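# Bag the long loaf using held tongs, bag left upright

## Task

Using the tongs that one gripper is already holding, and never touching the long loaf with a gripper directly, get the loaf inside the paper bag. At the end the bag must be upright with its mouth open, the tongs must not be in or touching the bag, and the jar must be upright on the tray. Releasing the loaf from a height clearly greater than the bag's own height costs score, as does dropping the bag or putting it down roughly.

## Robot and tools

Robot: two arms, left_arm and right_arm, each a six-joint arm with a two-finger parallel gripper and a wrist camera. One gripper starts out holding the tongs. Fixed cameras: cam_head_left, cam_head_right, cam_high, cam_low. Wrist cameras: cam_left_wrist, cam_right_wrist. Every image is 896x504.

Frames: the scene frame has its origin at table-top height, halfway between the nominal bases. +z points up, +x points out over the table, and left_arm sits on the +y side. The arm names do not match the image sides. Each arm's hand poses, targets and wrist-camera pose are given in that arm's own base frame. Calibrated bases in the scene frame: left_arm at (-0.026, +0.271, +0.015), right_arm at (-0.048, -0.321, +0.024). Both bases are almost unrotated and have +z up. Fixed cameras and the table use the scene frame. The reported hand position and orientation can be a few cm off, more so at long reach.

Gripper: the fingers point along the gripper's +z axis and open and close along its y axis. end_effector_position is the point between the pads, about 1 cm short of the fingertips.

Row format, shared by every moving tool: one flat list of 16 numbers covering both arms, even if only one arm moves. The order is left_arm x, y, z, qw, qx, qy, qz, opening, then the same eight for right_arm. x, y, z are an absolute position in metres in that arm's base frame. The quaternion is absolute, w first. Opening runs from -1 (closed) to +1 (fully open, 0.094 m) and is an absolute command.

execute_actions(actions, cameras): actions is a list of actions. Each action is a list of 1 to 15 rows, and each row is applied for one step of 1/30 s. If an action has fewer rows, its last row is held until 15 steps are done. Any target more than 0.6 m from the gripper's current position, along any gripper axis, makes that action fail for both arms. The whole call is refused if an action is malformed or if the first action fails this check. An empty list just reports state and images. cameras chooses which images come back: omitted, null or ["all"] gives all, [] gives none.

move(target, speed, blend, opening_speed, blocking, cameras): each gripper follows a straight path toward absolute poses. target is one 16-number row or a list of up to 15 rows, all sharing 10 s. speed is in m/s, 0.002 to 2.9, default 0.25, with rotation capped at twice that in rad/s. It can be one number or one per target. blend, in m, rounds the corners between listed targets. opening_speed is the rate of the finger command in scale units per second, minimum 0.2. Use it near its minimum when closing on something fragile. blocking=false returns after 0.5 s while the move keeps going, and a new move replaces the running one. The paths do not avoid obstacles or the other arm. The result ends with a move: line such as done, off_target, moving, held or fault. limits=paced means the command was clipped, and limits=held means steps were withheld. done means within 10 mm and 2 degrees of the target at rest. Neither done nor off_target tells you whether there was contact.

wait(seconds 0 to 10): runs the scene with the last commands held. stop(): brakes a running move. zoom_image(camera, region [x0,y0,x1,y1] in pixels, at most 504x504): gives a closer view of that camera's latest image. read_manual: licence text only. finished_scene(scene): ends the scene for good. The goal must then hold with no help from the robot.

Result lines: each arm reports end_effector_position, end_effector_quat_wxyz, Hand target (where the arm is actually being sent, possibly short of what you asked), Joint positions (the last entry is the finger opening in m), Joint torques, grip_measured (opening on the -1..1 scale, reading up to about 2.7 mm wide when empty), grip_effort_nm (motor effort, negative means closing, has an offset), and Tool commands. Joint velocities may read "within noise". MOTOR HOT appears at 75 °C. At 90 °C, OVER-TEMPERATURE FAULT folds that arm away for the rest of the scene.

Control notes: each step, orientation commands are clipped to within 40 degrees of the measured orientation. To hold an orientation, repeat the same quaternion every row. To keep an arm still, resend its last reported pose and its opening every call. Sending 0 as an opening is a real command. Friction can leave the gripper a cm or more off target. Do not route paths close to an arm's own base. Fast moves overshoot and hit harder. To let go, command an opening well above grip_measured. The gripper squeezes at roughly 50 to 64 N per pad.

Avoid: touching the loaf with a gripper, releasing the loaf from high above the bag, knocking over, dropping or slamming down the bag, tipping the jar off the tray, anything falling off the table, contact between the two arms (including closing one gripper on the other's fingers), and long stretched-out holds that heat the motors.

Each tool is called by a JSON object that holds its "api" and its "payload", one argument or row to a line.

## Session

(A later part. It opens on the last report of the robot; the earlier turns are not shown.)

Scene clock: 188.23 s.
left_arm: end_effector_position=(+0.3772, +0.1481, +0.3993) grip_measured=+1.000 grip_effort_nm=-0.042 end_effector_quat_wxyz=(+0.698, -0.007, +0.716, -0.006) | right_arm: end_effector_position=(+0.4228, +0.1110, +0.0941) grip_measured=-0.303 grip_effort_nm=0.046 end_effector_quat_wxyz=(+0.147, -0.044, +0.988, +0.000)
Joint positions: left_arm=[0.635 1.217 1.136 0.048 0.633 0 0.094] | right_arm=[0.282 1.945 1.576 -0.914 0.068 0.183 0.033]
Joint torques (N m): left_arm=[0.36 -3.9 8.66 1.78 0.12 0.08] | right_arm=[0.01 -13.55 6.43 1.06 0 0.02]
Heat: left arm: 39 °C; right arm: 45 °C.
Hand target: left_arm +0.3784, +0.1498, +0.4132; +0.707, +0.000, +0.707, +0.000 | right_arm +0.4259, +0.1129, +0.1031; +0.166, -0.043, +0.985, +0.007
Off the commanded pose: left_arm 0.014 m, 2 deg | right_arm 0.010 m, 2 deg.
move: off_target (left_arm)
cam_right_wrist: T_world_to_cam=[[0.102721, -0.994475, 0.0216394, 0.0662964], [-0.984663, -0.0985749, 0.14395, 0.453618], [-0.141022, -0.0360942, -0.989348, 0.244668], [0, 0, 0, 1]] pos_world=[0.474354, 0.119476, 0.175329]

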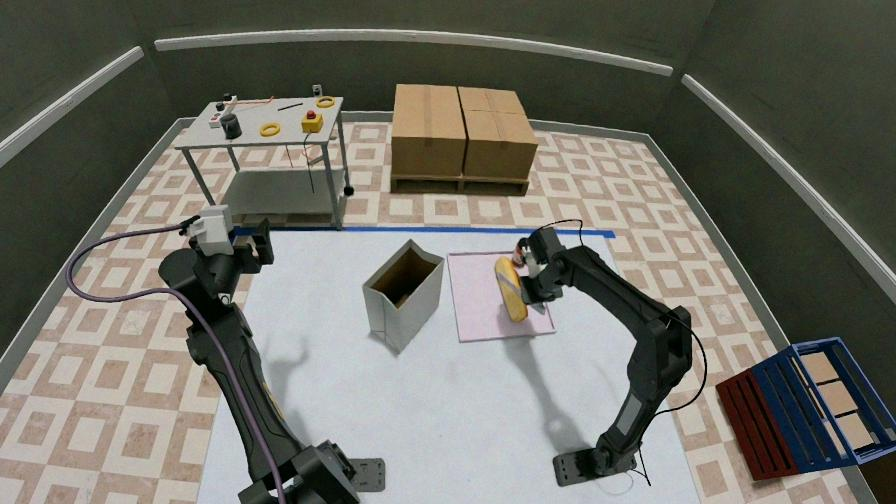

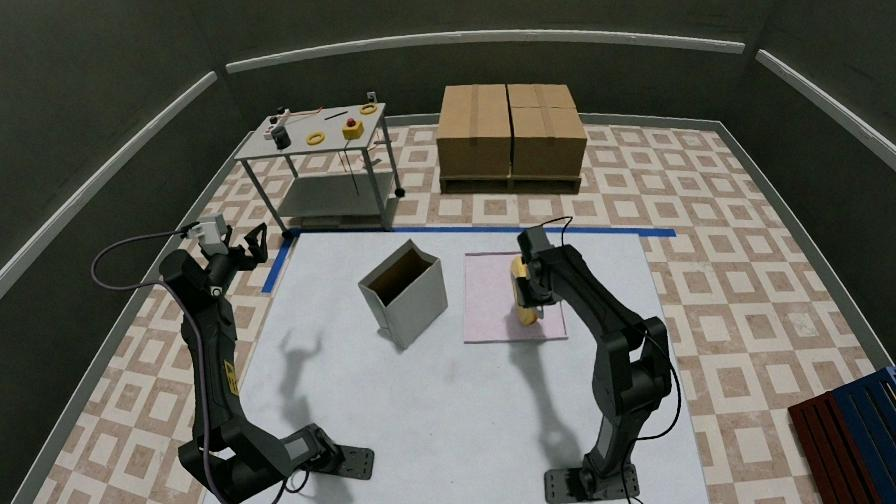

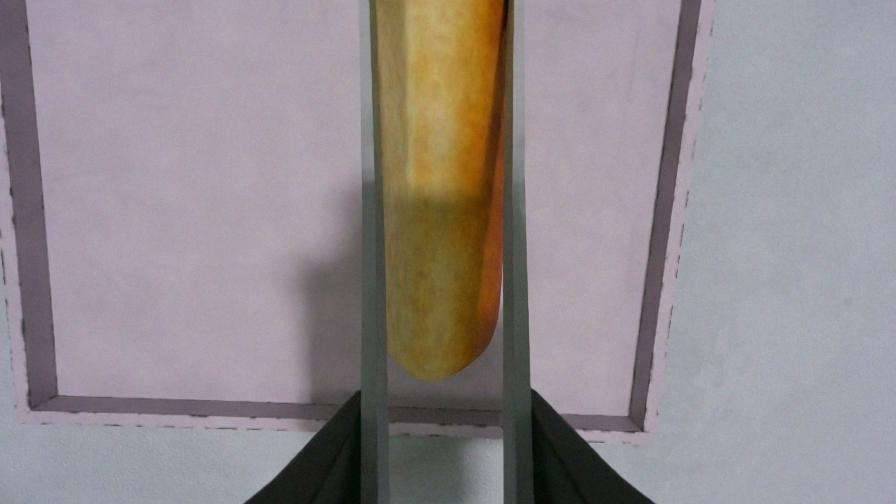

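{"api": "move", "payload": {
  "target": [
    [0.3789,0.15,0.4133,0.7071,0,0.7071,0,1,0.426,0.113,0.096,0.1667,-0.043,0.985,0.0073,-0.3024],
    [0.3789,0.15,0.4133,0.7071,0,0.7071,0,1,0.426,0.113,0.096,0.1667,-0.043,0.985,0.0073,-0.62]
  ],
  "speed": 0.05,
  "opening_speed": 0.2,
  "cameras": ["cam_head_left","cam_right_wrist"]
}}

{"api": "move", "payload": {
  "target": [0.3789,0.15,0.4133,0.7071,0,0.7071,0,1,0.420,0.113,0.145,0.1667,-0.043,0.985,0.0073,-0.62],
  "speed": 0.04,
  "cameras": ["cam_head_left","cam_right_wrist"]
}}

{"api": "zoom_image", "payload": {
  "camera": "cam_head_left",
  "region": [430, 200, 580, 350]
}}

Scene clock: 202.37 s.
left_arm: end_effector_position=(+0.3772, +0.1481, +0.3993) grip_measured=+1.000 grip_effort_nm=-0.042 end_effector_quat_wxyz=(+0.698, -0.007, +0.716, -0.006) | right_arm: end_effector_position=(+0.4245, +0.1115, +0.0894) grip_measured=-0.538 grip_effort_nm=-0.974 end_effector_quat_wxyz=(+0.153, -0.044, +0.987, +0.002)
Joint positions: left_arm=[0.635 1.217 1.136 0.048 0.633 0 0.094] | right_arm=[0.282 1.945 1.554 -0.881 0.068 0.183 0.022]
Joint torques (N m): left_arm=[0.46 -3.97 8.77 1.71 0.09 0.04] | right_arm=[0.01 -13.22 6.31 1 0.01 0.02]
Heat: left arm: 39 °C; right arm: 49 °C.
Hand target: left_arm +0.3784, +0.1498, +0.4132; +0.707, +0.000, +0.707, +0.000 | right_arm +0.4260, +0.1129, +0.0961; +0.167, -0.043, +0.985, +0.007
Off the commanded pose: left_arm 0.014 m, 2 deg | right_arm 0.007 m, 2 deg.
move: off_target (left_arm)
cam_right_wrist: T_world_to_cam=[[0.102512, -0.994535, 0.0197853, 0.0669253], [-0.98609, -0.0989856, 0.133523, 0.457527], [-0.130835, -0.0331979, -0.990848, 0.235824], [0, 0, 0, 1]] pos_world=[0.475156, 0.119677, 0.171251]

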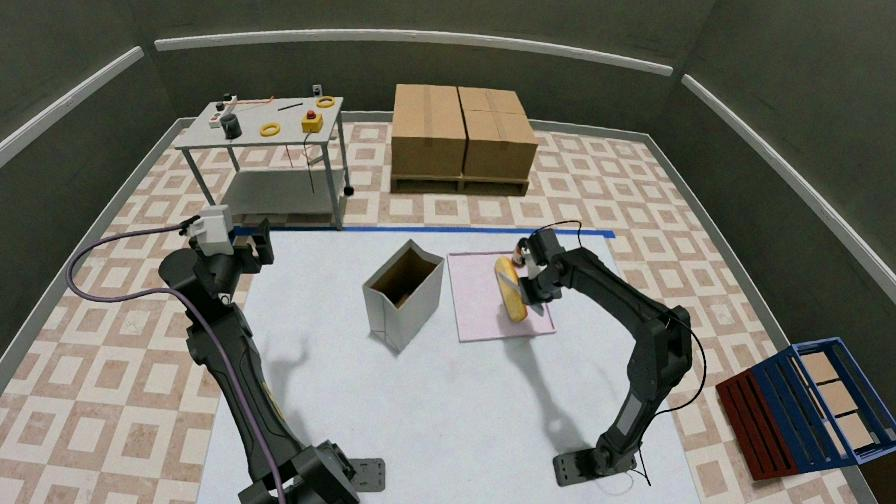

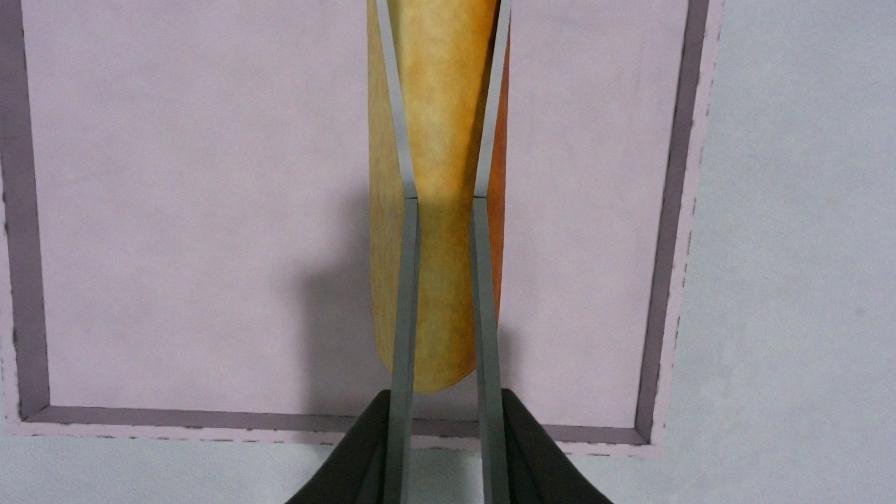

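Scene clock: 204.23 s.
left_arm: end_effector_position=(+0.3772, +0.1481, +0.3993) grip_measured=+1.000 grip_effort_nm=-0.037 end_effector_quat_wxyz=(+0.698, -0.007, +0.716, -0.006) | right_arm: end_effector_position=(+0.4114, +0.1077, +0.1160) grip_measured=-0.547 grip_effort_nm=-1.018 end_effector_quat_wxyz=(+0.127, -0.045, +0.991, -0.005)
Joint positions: left_arm=[0.635 1.217 1.136 0.048 0.633 0 0.094] | right_arm=[0.282 1.93 1.653 -1.047 0.068 0.183 0.021]
Joint torques (N m): left_arm=[0.4 -3.78 8.66 1.74 0.11 0.01] | right_arm=[0.42 -15.01 10.61 0.77 0.02 0.05]
Heat: left arm: 39 °C; right arm: 49 °C.
Hand target: left_arm +0.3784, +0.1498, +0.4132; +0.707, +0.000, +0.707, +0.000 | right_arm +0.4190, +0.1126, +0.1447; +0.166, -0.043, +0.985, +0.007
Off the commanded pose: left_arm 0.014 m, 2 deg | right_arm 0.031 m, 5 deg.
move: off_target (left_arm, right_arm)
cam_right_wrist: T_world_to_cam=[[0.103054, -0.994255, 0.0289315, 0.0627223], [-0.978179, -0.0960261, 0.184243, 0.4313], [-0.180406, -0.0472871, -0.982455, 0.281155], [0, 0, 0, 1]] pos_world=[0.466147, 0.117073, 0.194944]

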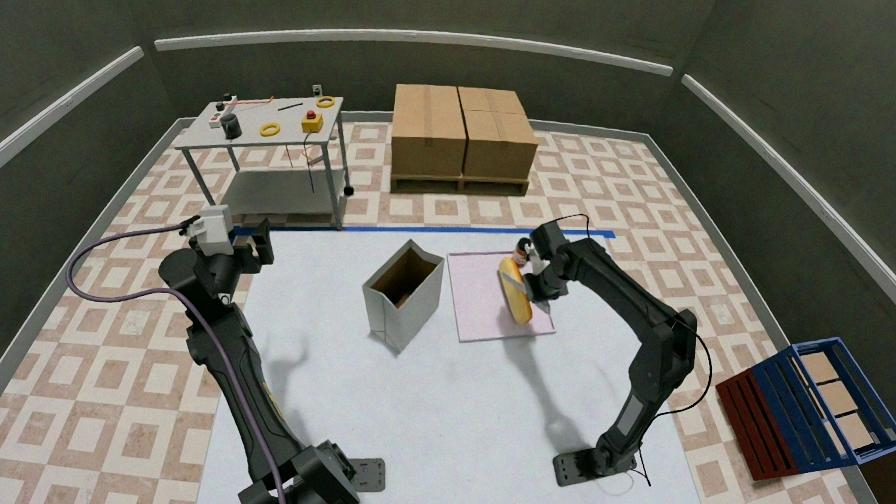

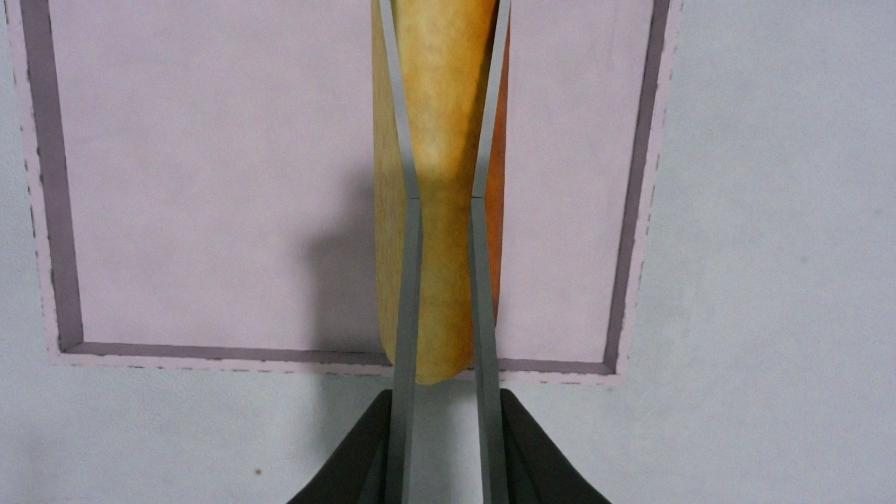

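Scaled by 3.360.

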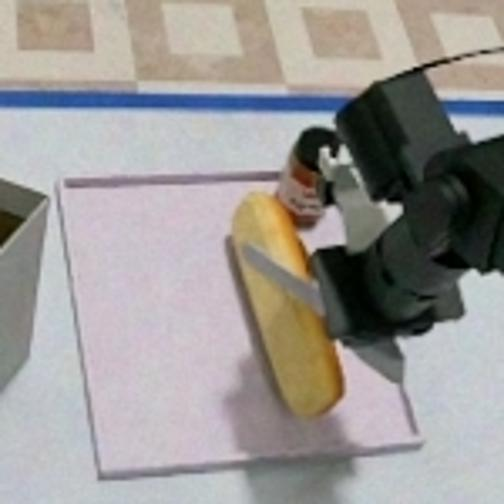

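{"api": "move", "payload": {
  "target": [0.3789,0.15,0.4133,0.7071,0,0.7071,0,1,0.425,0.114,0.20,0.1667,-0.043,0.985,0.0073,-0.62],
  "speed": 0.04,
  "cameras": ["cam_head_left","cam_right_wrist"]
}}

{"api": "zoom_image", "payload": {
  "camera": "cam_head_left",
  "region": [430, 200, 580, 350]
}}

Scene clock: 212.40 s.
left_arm: end_effector_position=(+0.3772, +0.1481, +0.3993) grip_measured=+1.000 grip_effort_nm=-0.037 end_effector_quat_wxyz=(+0.698, -0.007, +0.716, -0.006) | right_arm: end_effector_position=(+0.4170, +0.1093, +0.1973) grip_measured=-0.548 grip_effort_nm=-1.023 end_effector_quat_wxyz=(+0.157, -0.044, +0.987, +0.003)
Joint positions: left_arm=[0.635 1.217 1.136 0.048 0.633 0 0.094] | right_arm=[0.282 1.93 1.962 -1.294 0.068 0.183 0.021]
Joint torques (N m): left_arm=[0.31 -3.84 8.91 1.79 0.09 0.06] | right_arm=[0.34 -8.88 10.28 0.89 0.02 0.04]
Heat: left arm: 39 °C; right arm: 52 °C.
Hand target: left_arm +0.3784, +0.1498, +0.4132; +0.707, +0.000, +0.707, +0.000 | right_arm +0.4248, +0.1139, +0.2000; +0.167, -0.043, +0.985, +0.007
Off the commanded pose: left_arm 0.014 m, 2 deg | right_arm 0.010 m, 1 deg.
move: off_target (left_arm)
cam_right_wrist: T_world_to_cam=[[0.101631, -0.994665, 0.0176631, 0.0642653], [-0.987419, -0.0986968, 0.123541, 0.438021], [-0.121139, -0.0299965, -0.992182, 0.33746], [0, 0, 0, 1]] pos_world=[0.466859, 0.117276, 0.279573]

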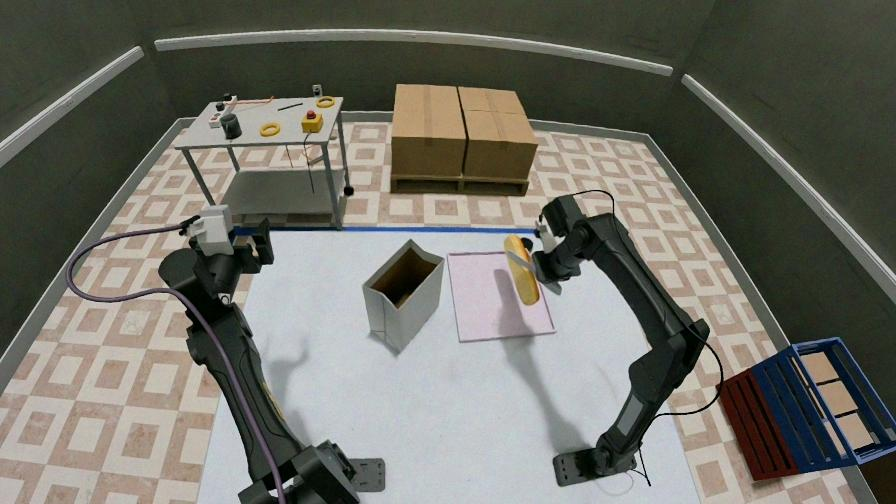

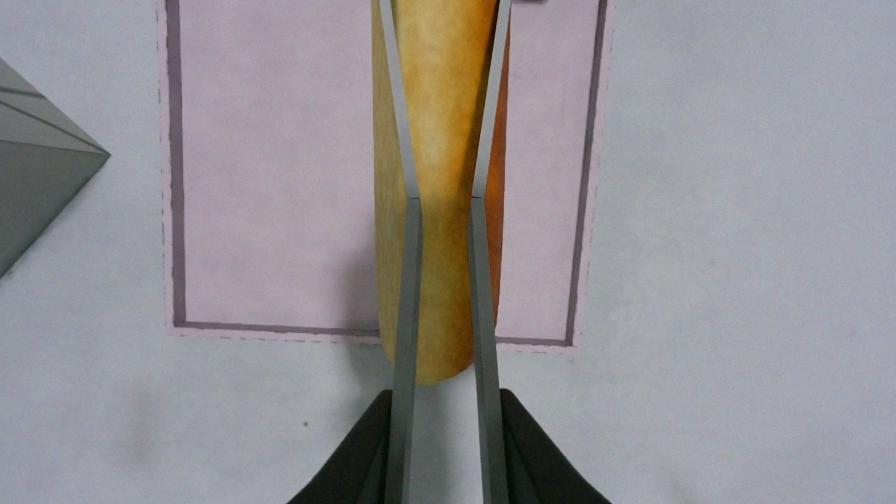

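Scaled by 3.360.

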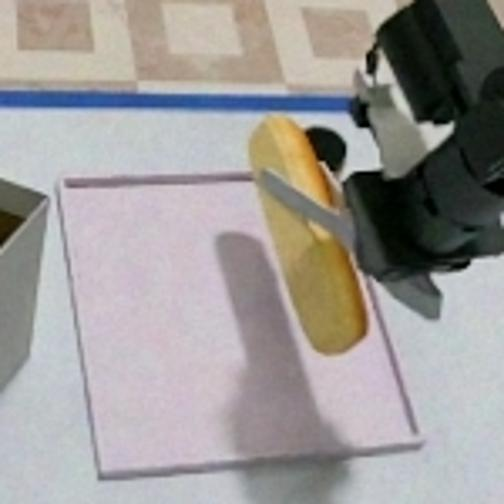

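{"api": "move", "payload": {
  "target": [0.3789,0.15,0.4133,0.7071,0,0.7071,0,1,0.40,0.12,0.32,0.4222,-0.0395,0.9054,0.0184,-0.62],
  "speed": 0.09,
  "cameras": ["cam_head_left","cam_high","cam_right_wrist"]
}}

{"api": "zoom_image", "payload": {
  "camera": "cam_head_left",
  "region": [430, 150, 630, 350]
}}

Scene clock: 229.10 s.
left_arm: end_effector_position=(+0.3772, +0.1481, +0.3993) grip_measured=+1.000 grip_effort_nm=-0.032 end_effector_quat_wxyz=(+0.698, -0.007, +0.716, -0.006) | right_arm: end_effector_position=(+0.3992, +0.1206, +0.3020) grip_measured=-0.548 grip_effort_nm=-1.028 end_effector_quat_wxyz=(+0.389, -0.044, +0.920, +0.017)
Joint positions: left_arm=[0.635 1.217 1.136 0.048 0.633 0 0.094] | right_arm=[0.378 1.531 1.672 -0.933 0.204 0.199 0.021]
Joint torques (N m): left_arm=[0.46 -3.92 8.91 1.8 0.06 0.03] | right_arm=[0.7 -10.19 6.8 1.93 0.32 -0.03]
Heat: left arm: 40 °C; right arm: 49 °C.
Hand target: left_arm +0.3784, +0.1498, +0.4132; +0.707, +0.000, +0.707, +0.000 | right_arm +0.3994, +0.1198, +0.3200; +0.421, -0.039, +0.906, +0.019
Off the commanded pose: left_arm 0.014 m, 2 deg | right_arm 0.018 m, 4 deg.
move: off_target (left_arm, right_arm)
cam_right_wrist: T_world_to_cam=[[0.102517, -0.994568, 0.0180344, 0.0748783], [-0.930447, -0.102288, -0.351859, 0.529866], [0.351792, 0.0192915, -0.935879, 0.227787], [0, 0, 0, 1]] pos_world=[0.405203, 0.124276, 0.398269]

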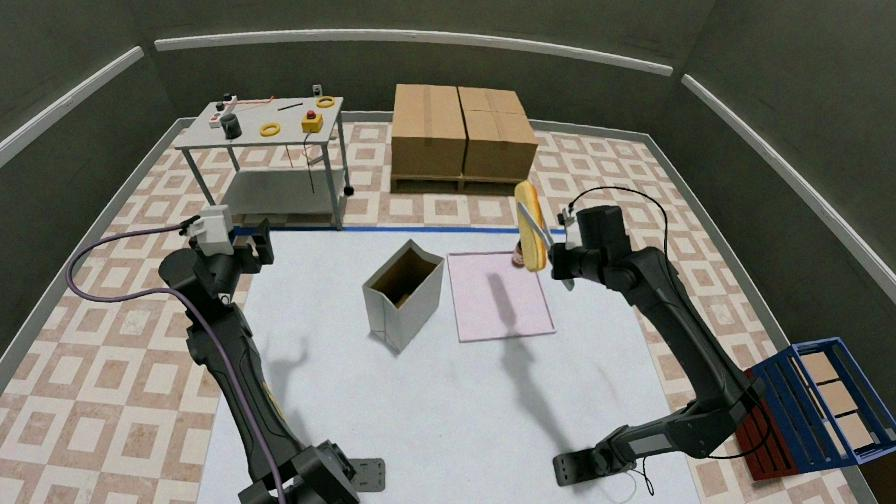

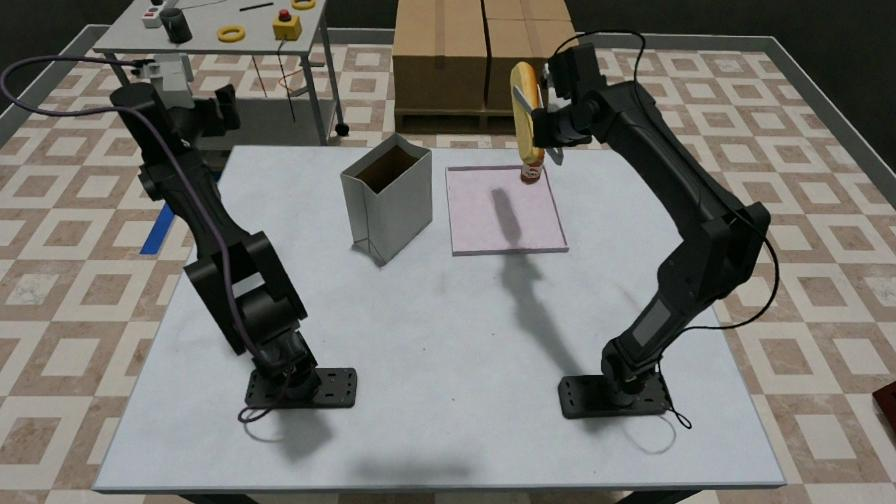

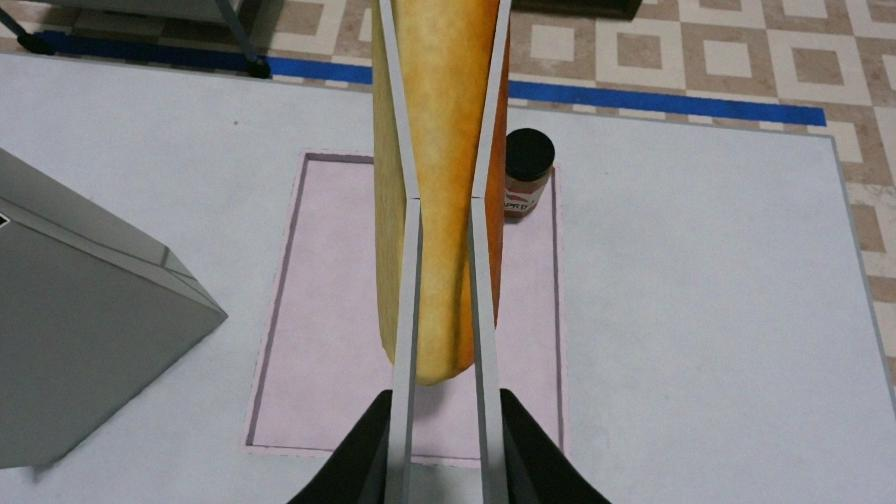

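Scaled by 2.520.

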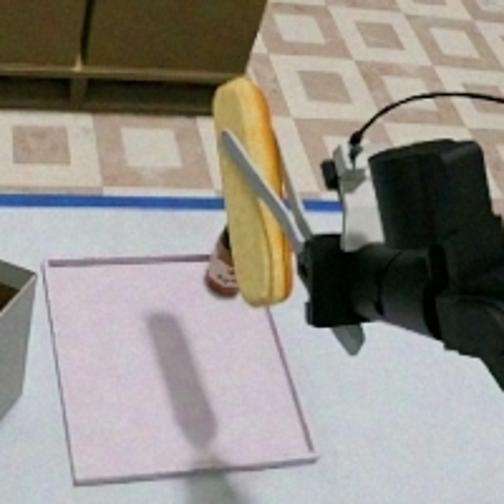

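{"api": "move", "payload": {
  "target": [0.3789,0.15,0.4133,0.7071,0,0.7071,0,1,0.37,0.15,0.34,0.765,-0.109,0.620,0.135,-0.62],
  "speed": 0.1
}}

{"api": "zoom_image", "payload": {
  "camera": "cam_head_left",
  "region": [430, 150, 630, 350]
}}

Scene clock: 274.00 s.
left_arm: end_effector_position=(+0.3772, +0.1481, +0.3993) grip_measured=+1.000 grip_effort_nm=-0.037 end_effector_quat_wxyz=(+0.698, -0.007, +0.716, -0.006) | right_arm: end_effector_position=(+0.3720, +0.1483, +0.3328) grip_measured=-0.548 grip_effort_nm=-1.028 end_effector_quat_wxyz=(+0.753, -0.106, +0.637, +0.130)
Joint positions: left_arm=[0.635 1.217 1.136 0.048 0.634 0 0.094] | right_arm=[0.409 1.153 0.638 0.683 0.072 -0.006 0.021]
Joint torques (N m): left_arm=[0.23 -3.79 8.72 1.75 0.08 0.02] | right_arm=[-0.02 -3.25 7.76 2.32 -0.11 -0.07]
Heat: left arm: 40 °C; right arm: 48 °C.
Hand target: left_arm +0.3784, +0.1497, +0.4131; +0.707, +0.000, +0.707, +0.000 | right_arm +0.3698, +0.1499, +0.3399; +0.765, -0.109, +0.621, +0.135
Off the commanded pose: left_arm 0.014 m, 2 deg | right_arm 0.008 m, 2 deg.
move: off_target (left_arm)
cam_left_wrist: T_world_to_cam=[[0.0350164, -0.999334, 0.0102418, 0.1365], [-0.456668, -0.0251155, -0.889283, 0.569632], [0.888948, 0.0264624, -0.457243, -0.0667244], [0, 0, 0, 1]] pos_world=[0.314667, 0.152482, 0.474656]
cam_right_wrist: T_world_to_cam=[[0.323824, -0.946062, 0.0102676, 0.017762], [-0.251474, -0.0965281, -0.963038, 0.468222], [0.912085, 0.309273, -0.269168, -0.207658], [0, 0, 0, 1]] pos_world=[0.301396, 0.126224, 0.394838]

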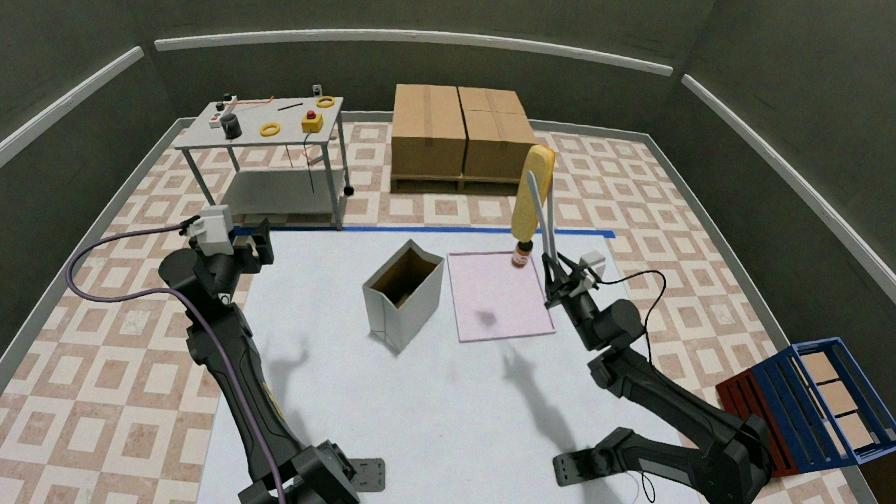

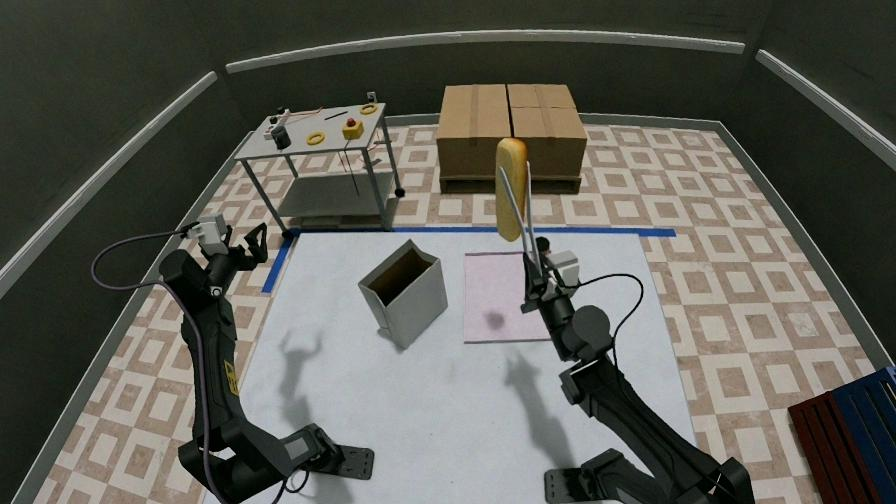

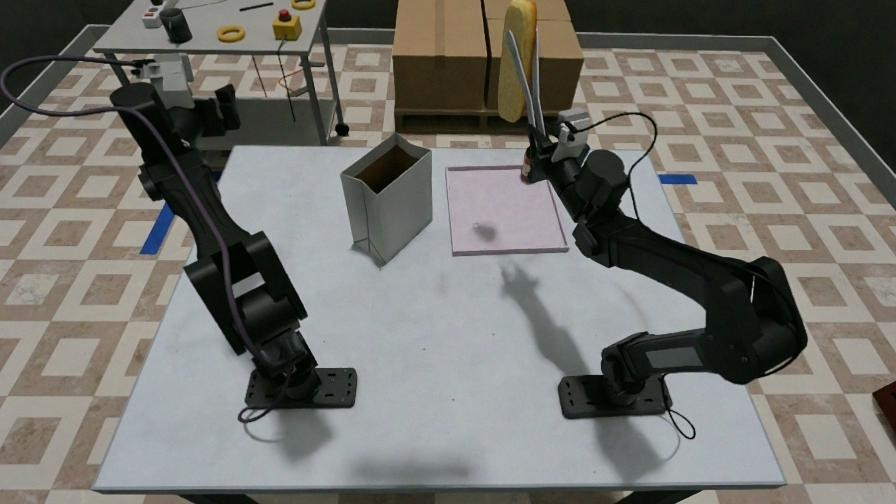

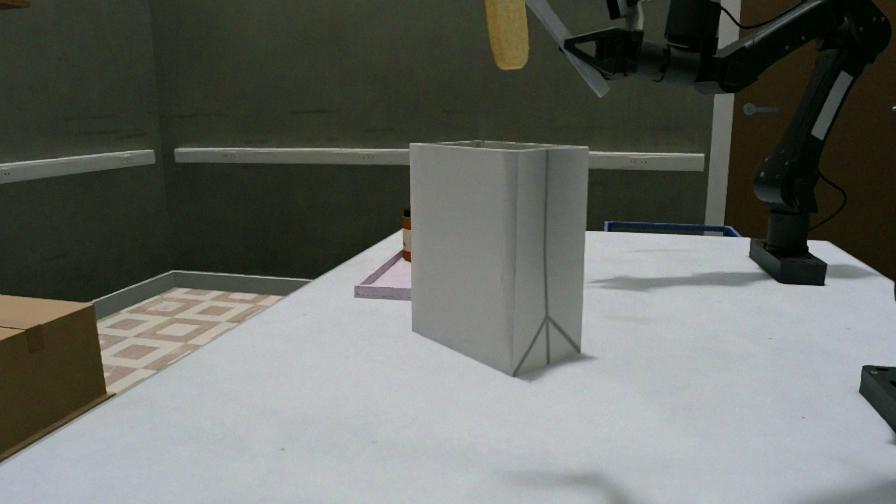

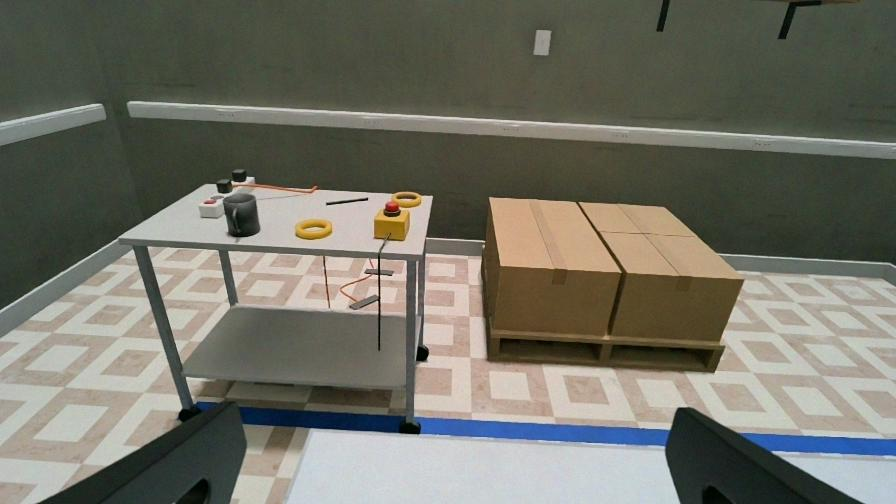

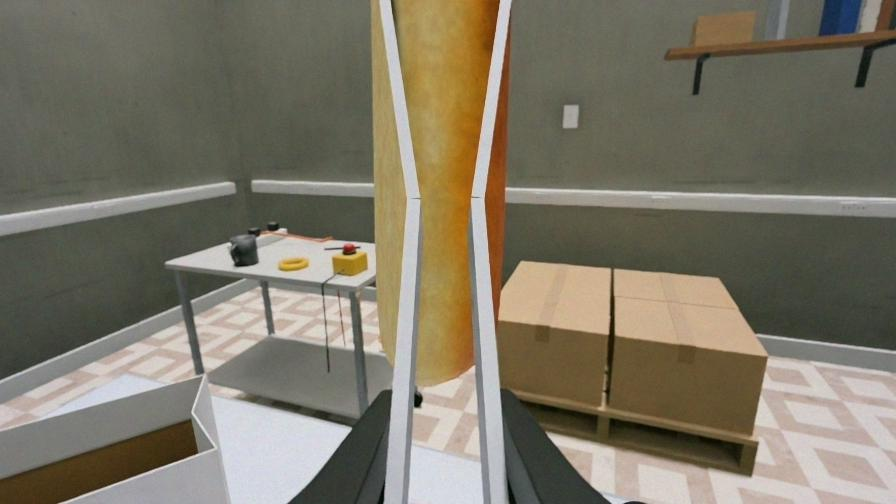

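Scaled by 2.520.

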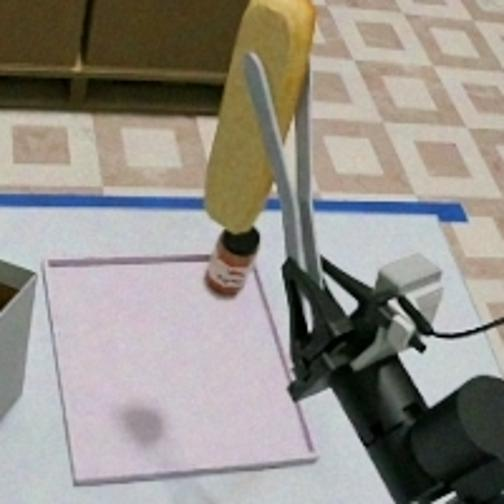

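{"api": "move", "payload": {
  "target": [0.3789,0.15,0.4133,0.7071,0,0.7071,0,1,0.365,0.358,0.345,0.7125,-0.2508,0.577,0.310,-0.62],
  "speed": 0.1
}}

{"api": "zoom_image", "payload": {
  "camera": "cam_head_left",
  "region": [330, 150, 530, 350]
}}

{"api": "zoom_image", "payload": {
  "camera": "cam_head_right",
  "region": [330, 150, 530, 350]
}}

Scene clock: 289.03 s.
left_arm: end_effector_position=(+0.3772, +0.1481, +0.3993) grip_measured=+1.000 grip_effort_nm=-0.042 end_effector_quat_wxyz=(+0.698, -0.007, +0.716, -0.006) | right_arm: end_effector_position=(+0.3648, +0.3514, +0.3196) grip_measured=-0.548 grip_effort_nm=-1.023 end_effector_quat_wxyz=(+0.692, -0.257, +0.607, +0.294)
Joint positions: left_arm=[0.635 1.217 1.136 0.048 0.634 0 0.094] | right_arm=[0.744 1.596 0.968 0.761 -0.059 0.009 0.021]
Joint torques (N m): left_arm=[0.4 -3.9 8.88 1.76 0.04 0.07] | right_arm=[0.49 -6.84 12.16 2.32 -0.11 0.03]
Heat: left arm: 40 °C; right arm: 44 °C.
Hand target: left_arm +0.3784, +0.1497, +0.4131; +0.707, +0.000, +0.707, +0.000 | right_arm +0.3636, +0.3567, +0.3445; +0.712, -0.251, +0.577, +0.310
Off the commanded pose: left_arm 0.014 m, 2 deg | right_arm 0.026 m, 5 deg.
move: off_target (left_arm, right_arm)
cam_left_wrist: T_world_to_cam=[[0.0350164, -0.999334, 0.0102418, 0.1365], [-0.456668, -0.0251155, -0.889283, 0.569632], [0.888948, 0.0264624, -0.457243, -0.0667244], [0, 0, 0, 1]] pos_world=[0.314667, 0.152482, 0.474656]
cam_right_wrist: T_world_to_cam=[[0.715058, -0.698902, 0.0151201, -0.0187091], [-0.201668, -0.226942, -0.9528, 0.497676], [0.669345, 0.678257, -0.303223, -0.29765], [0, 0, 0, 1]] pos_world=[0.312974, 0.301751, 0.384214]

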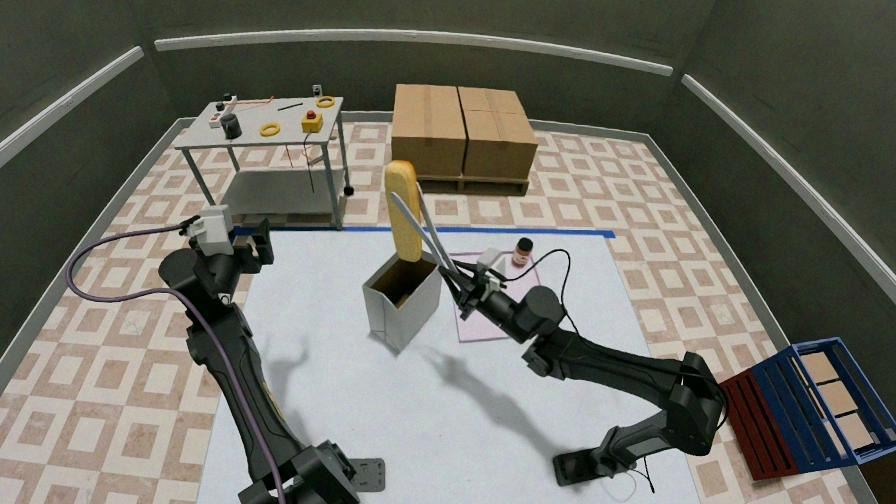

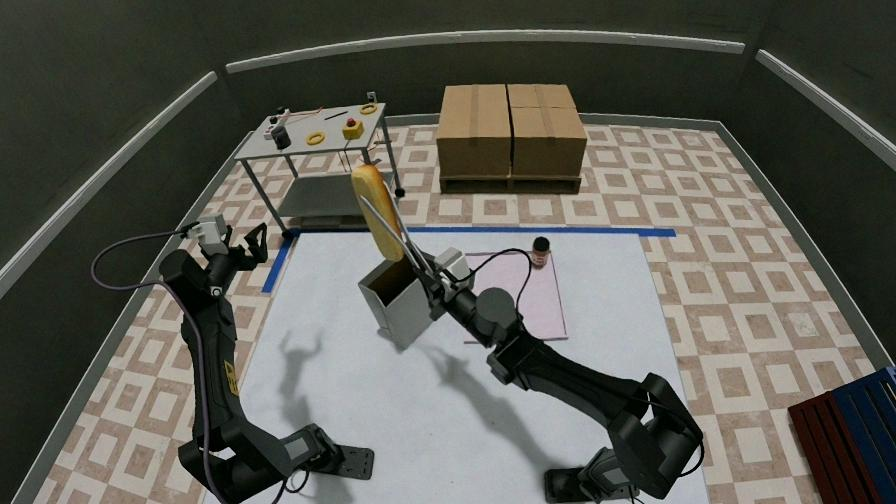

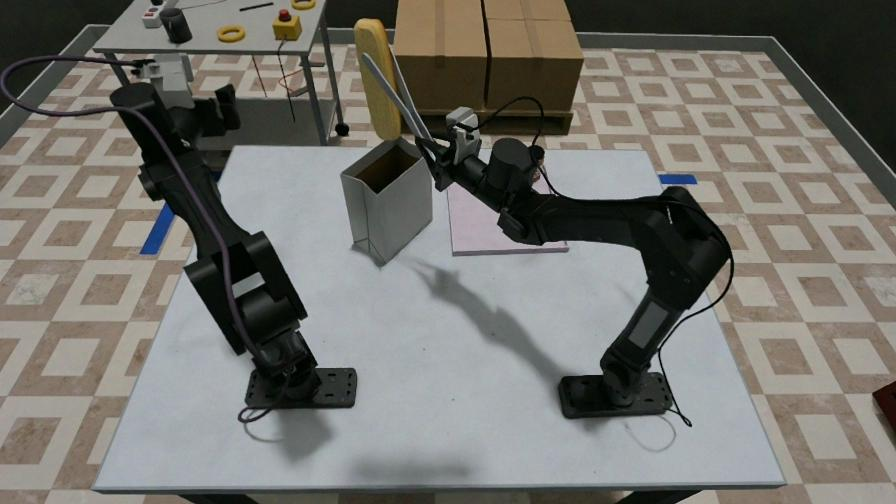

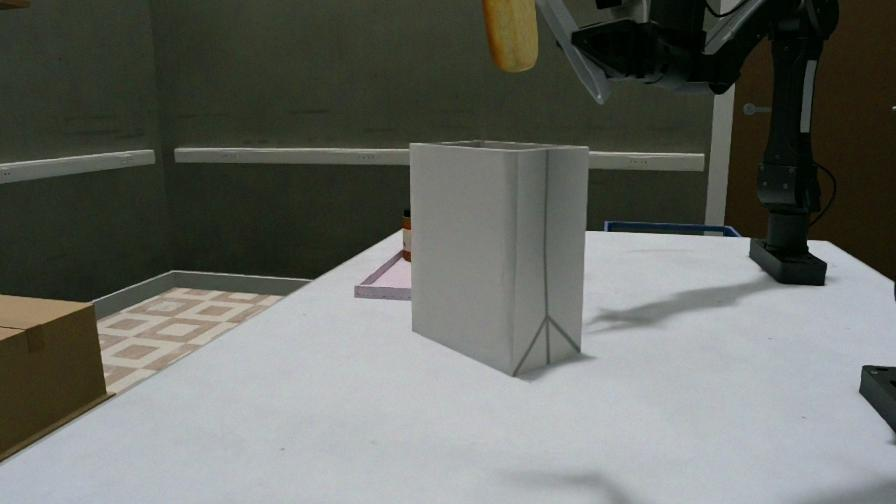

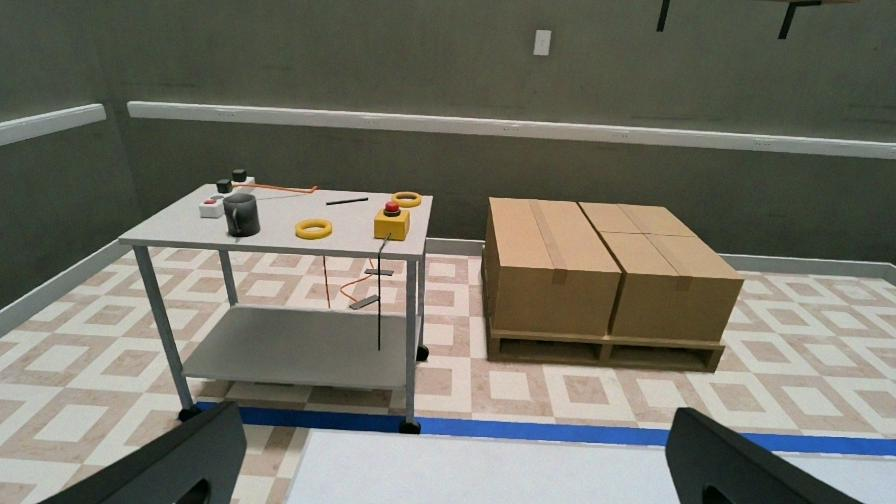

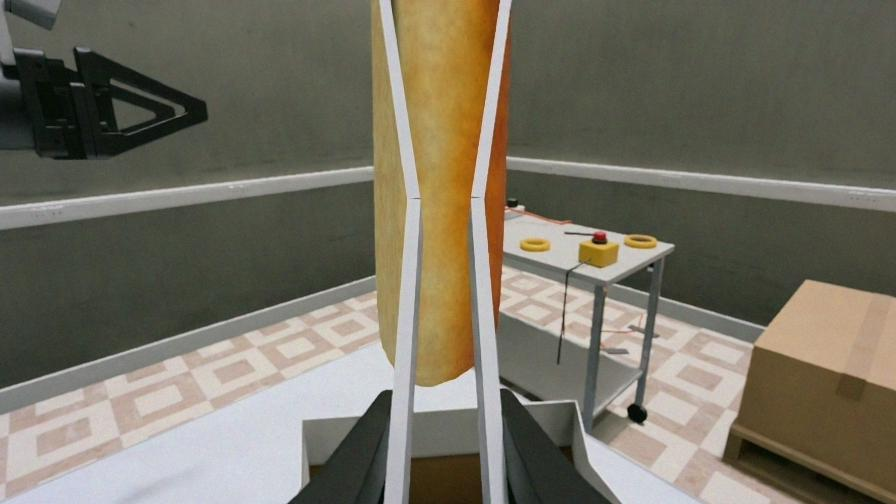

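Scaled by 2.520.

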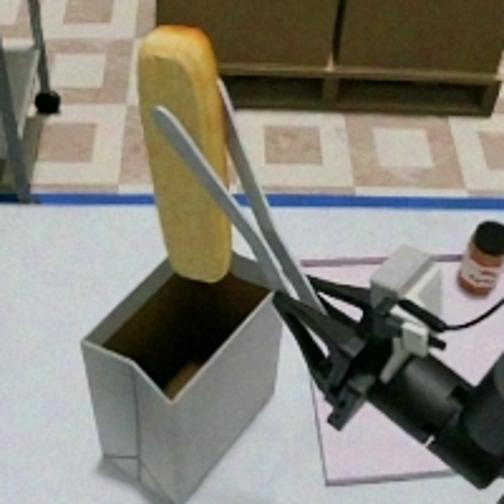

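Scaled by 2.520.

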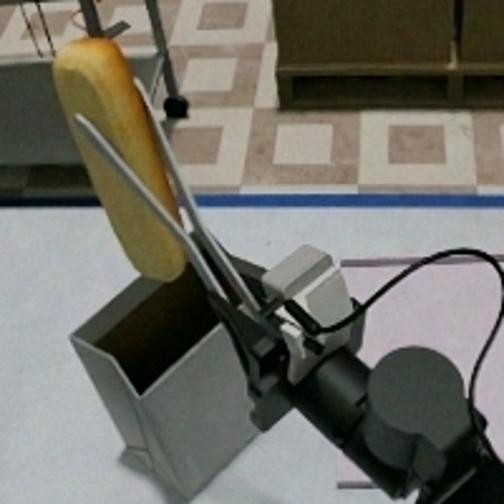

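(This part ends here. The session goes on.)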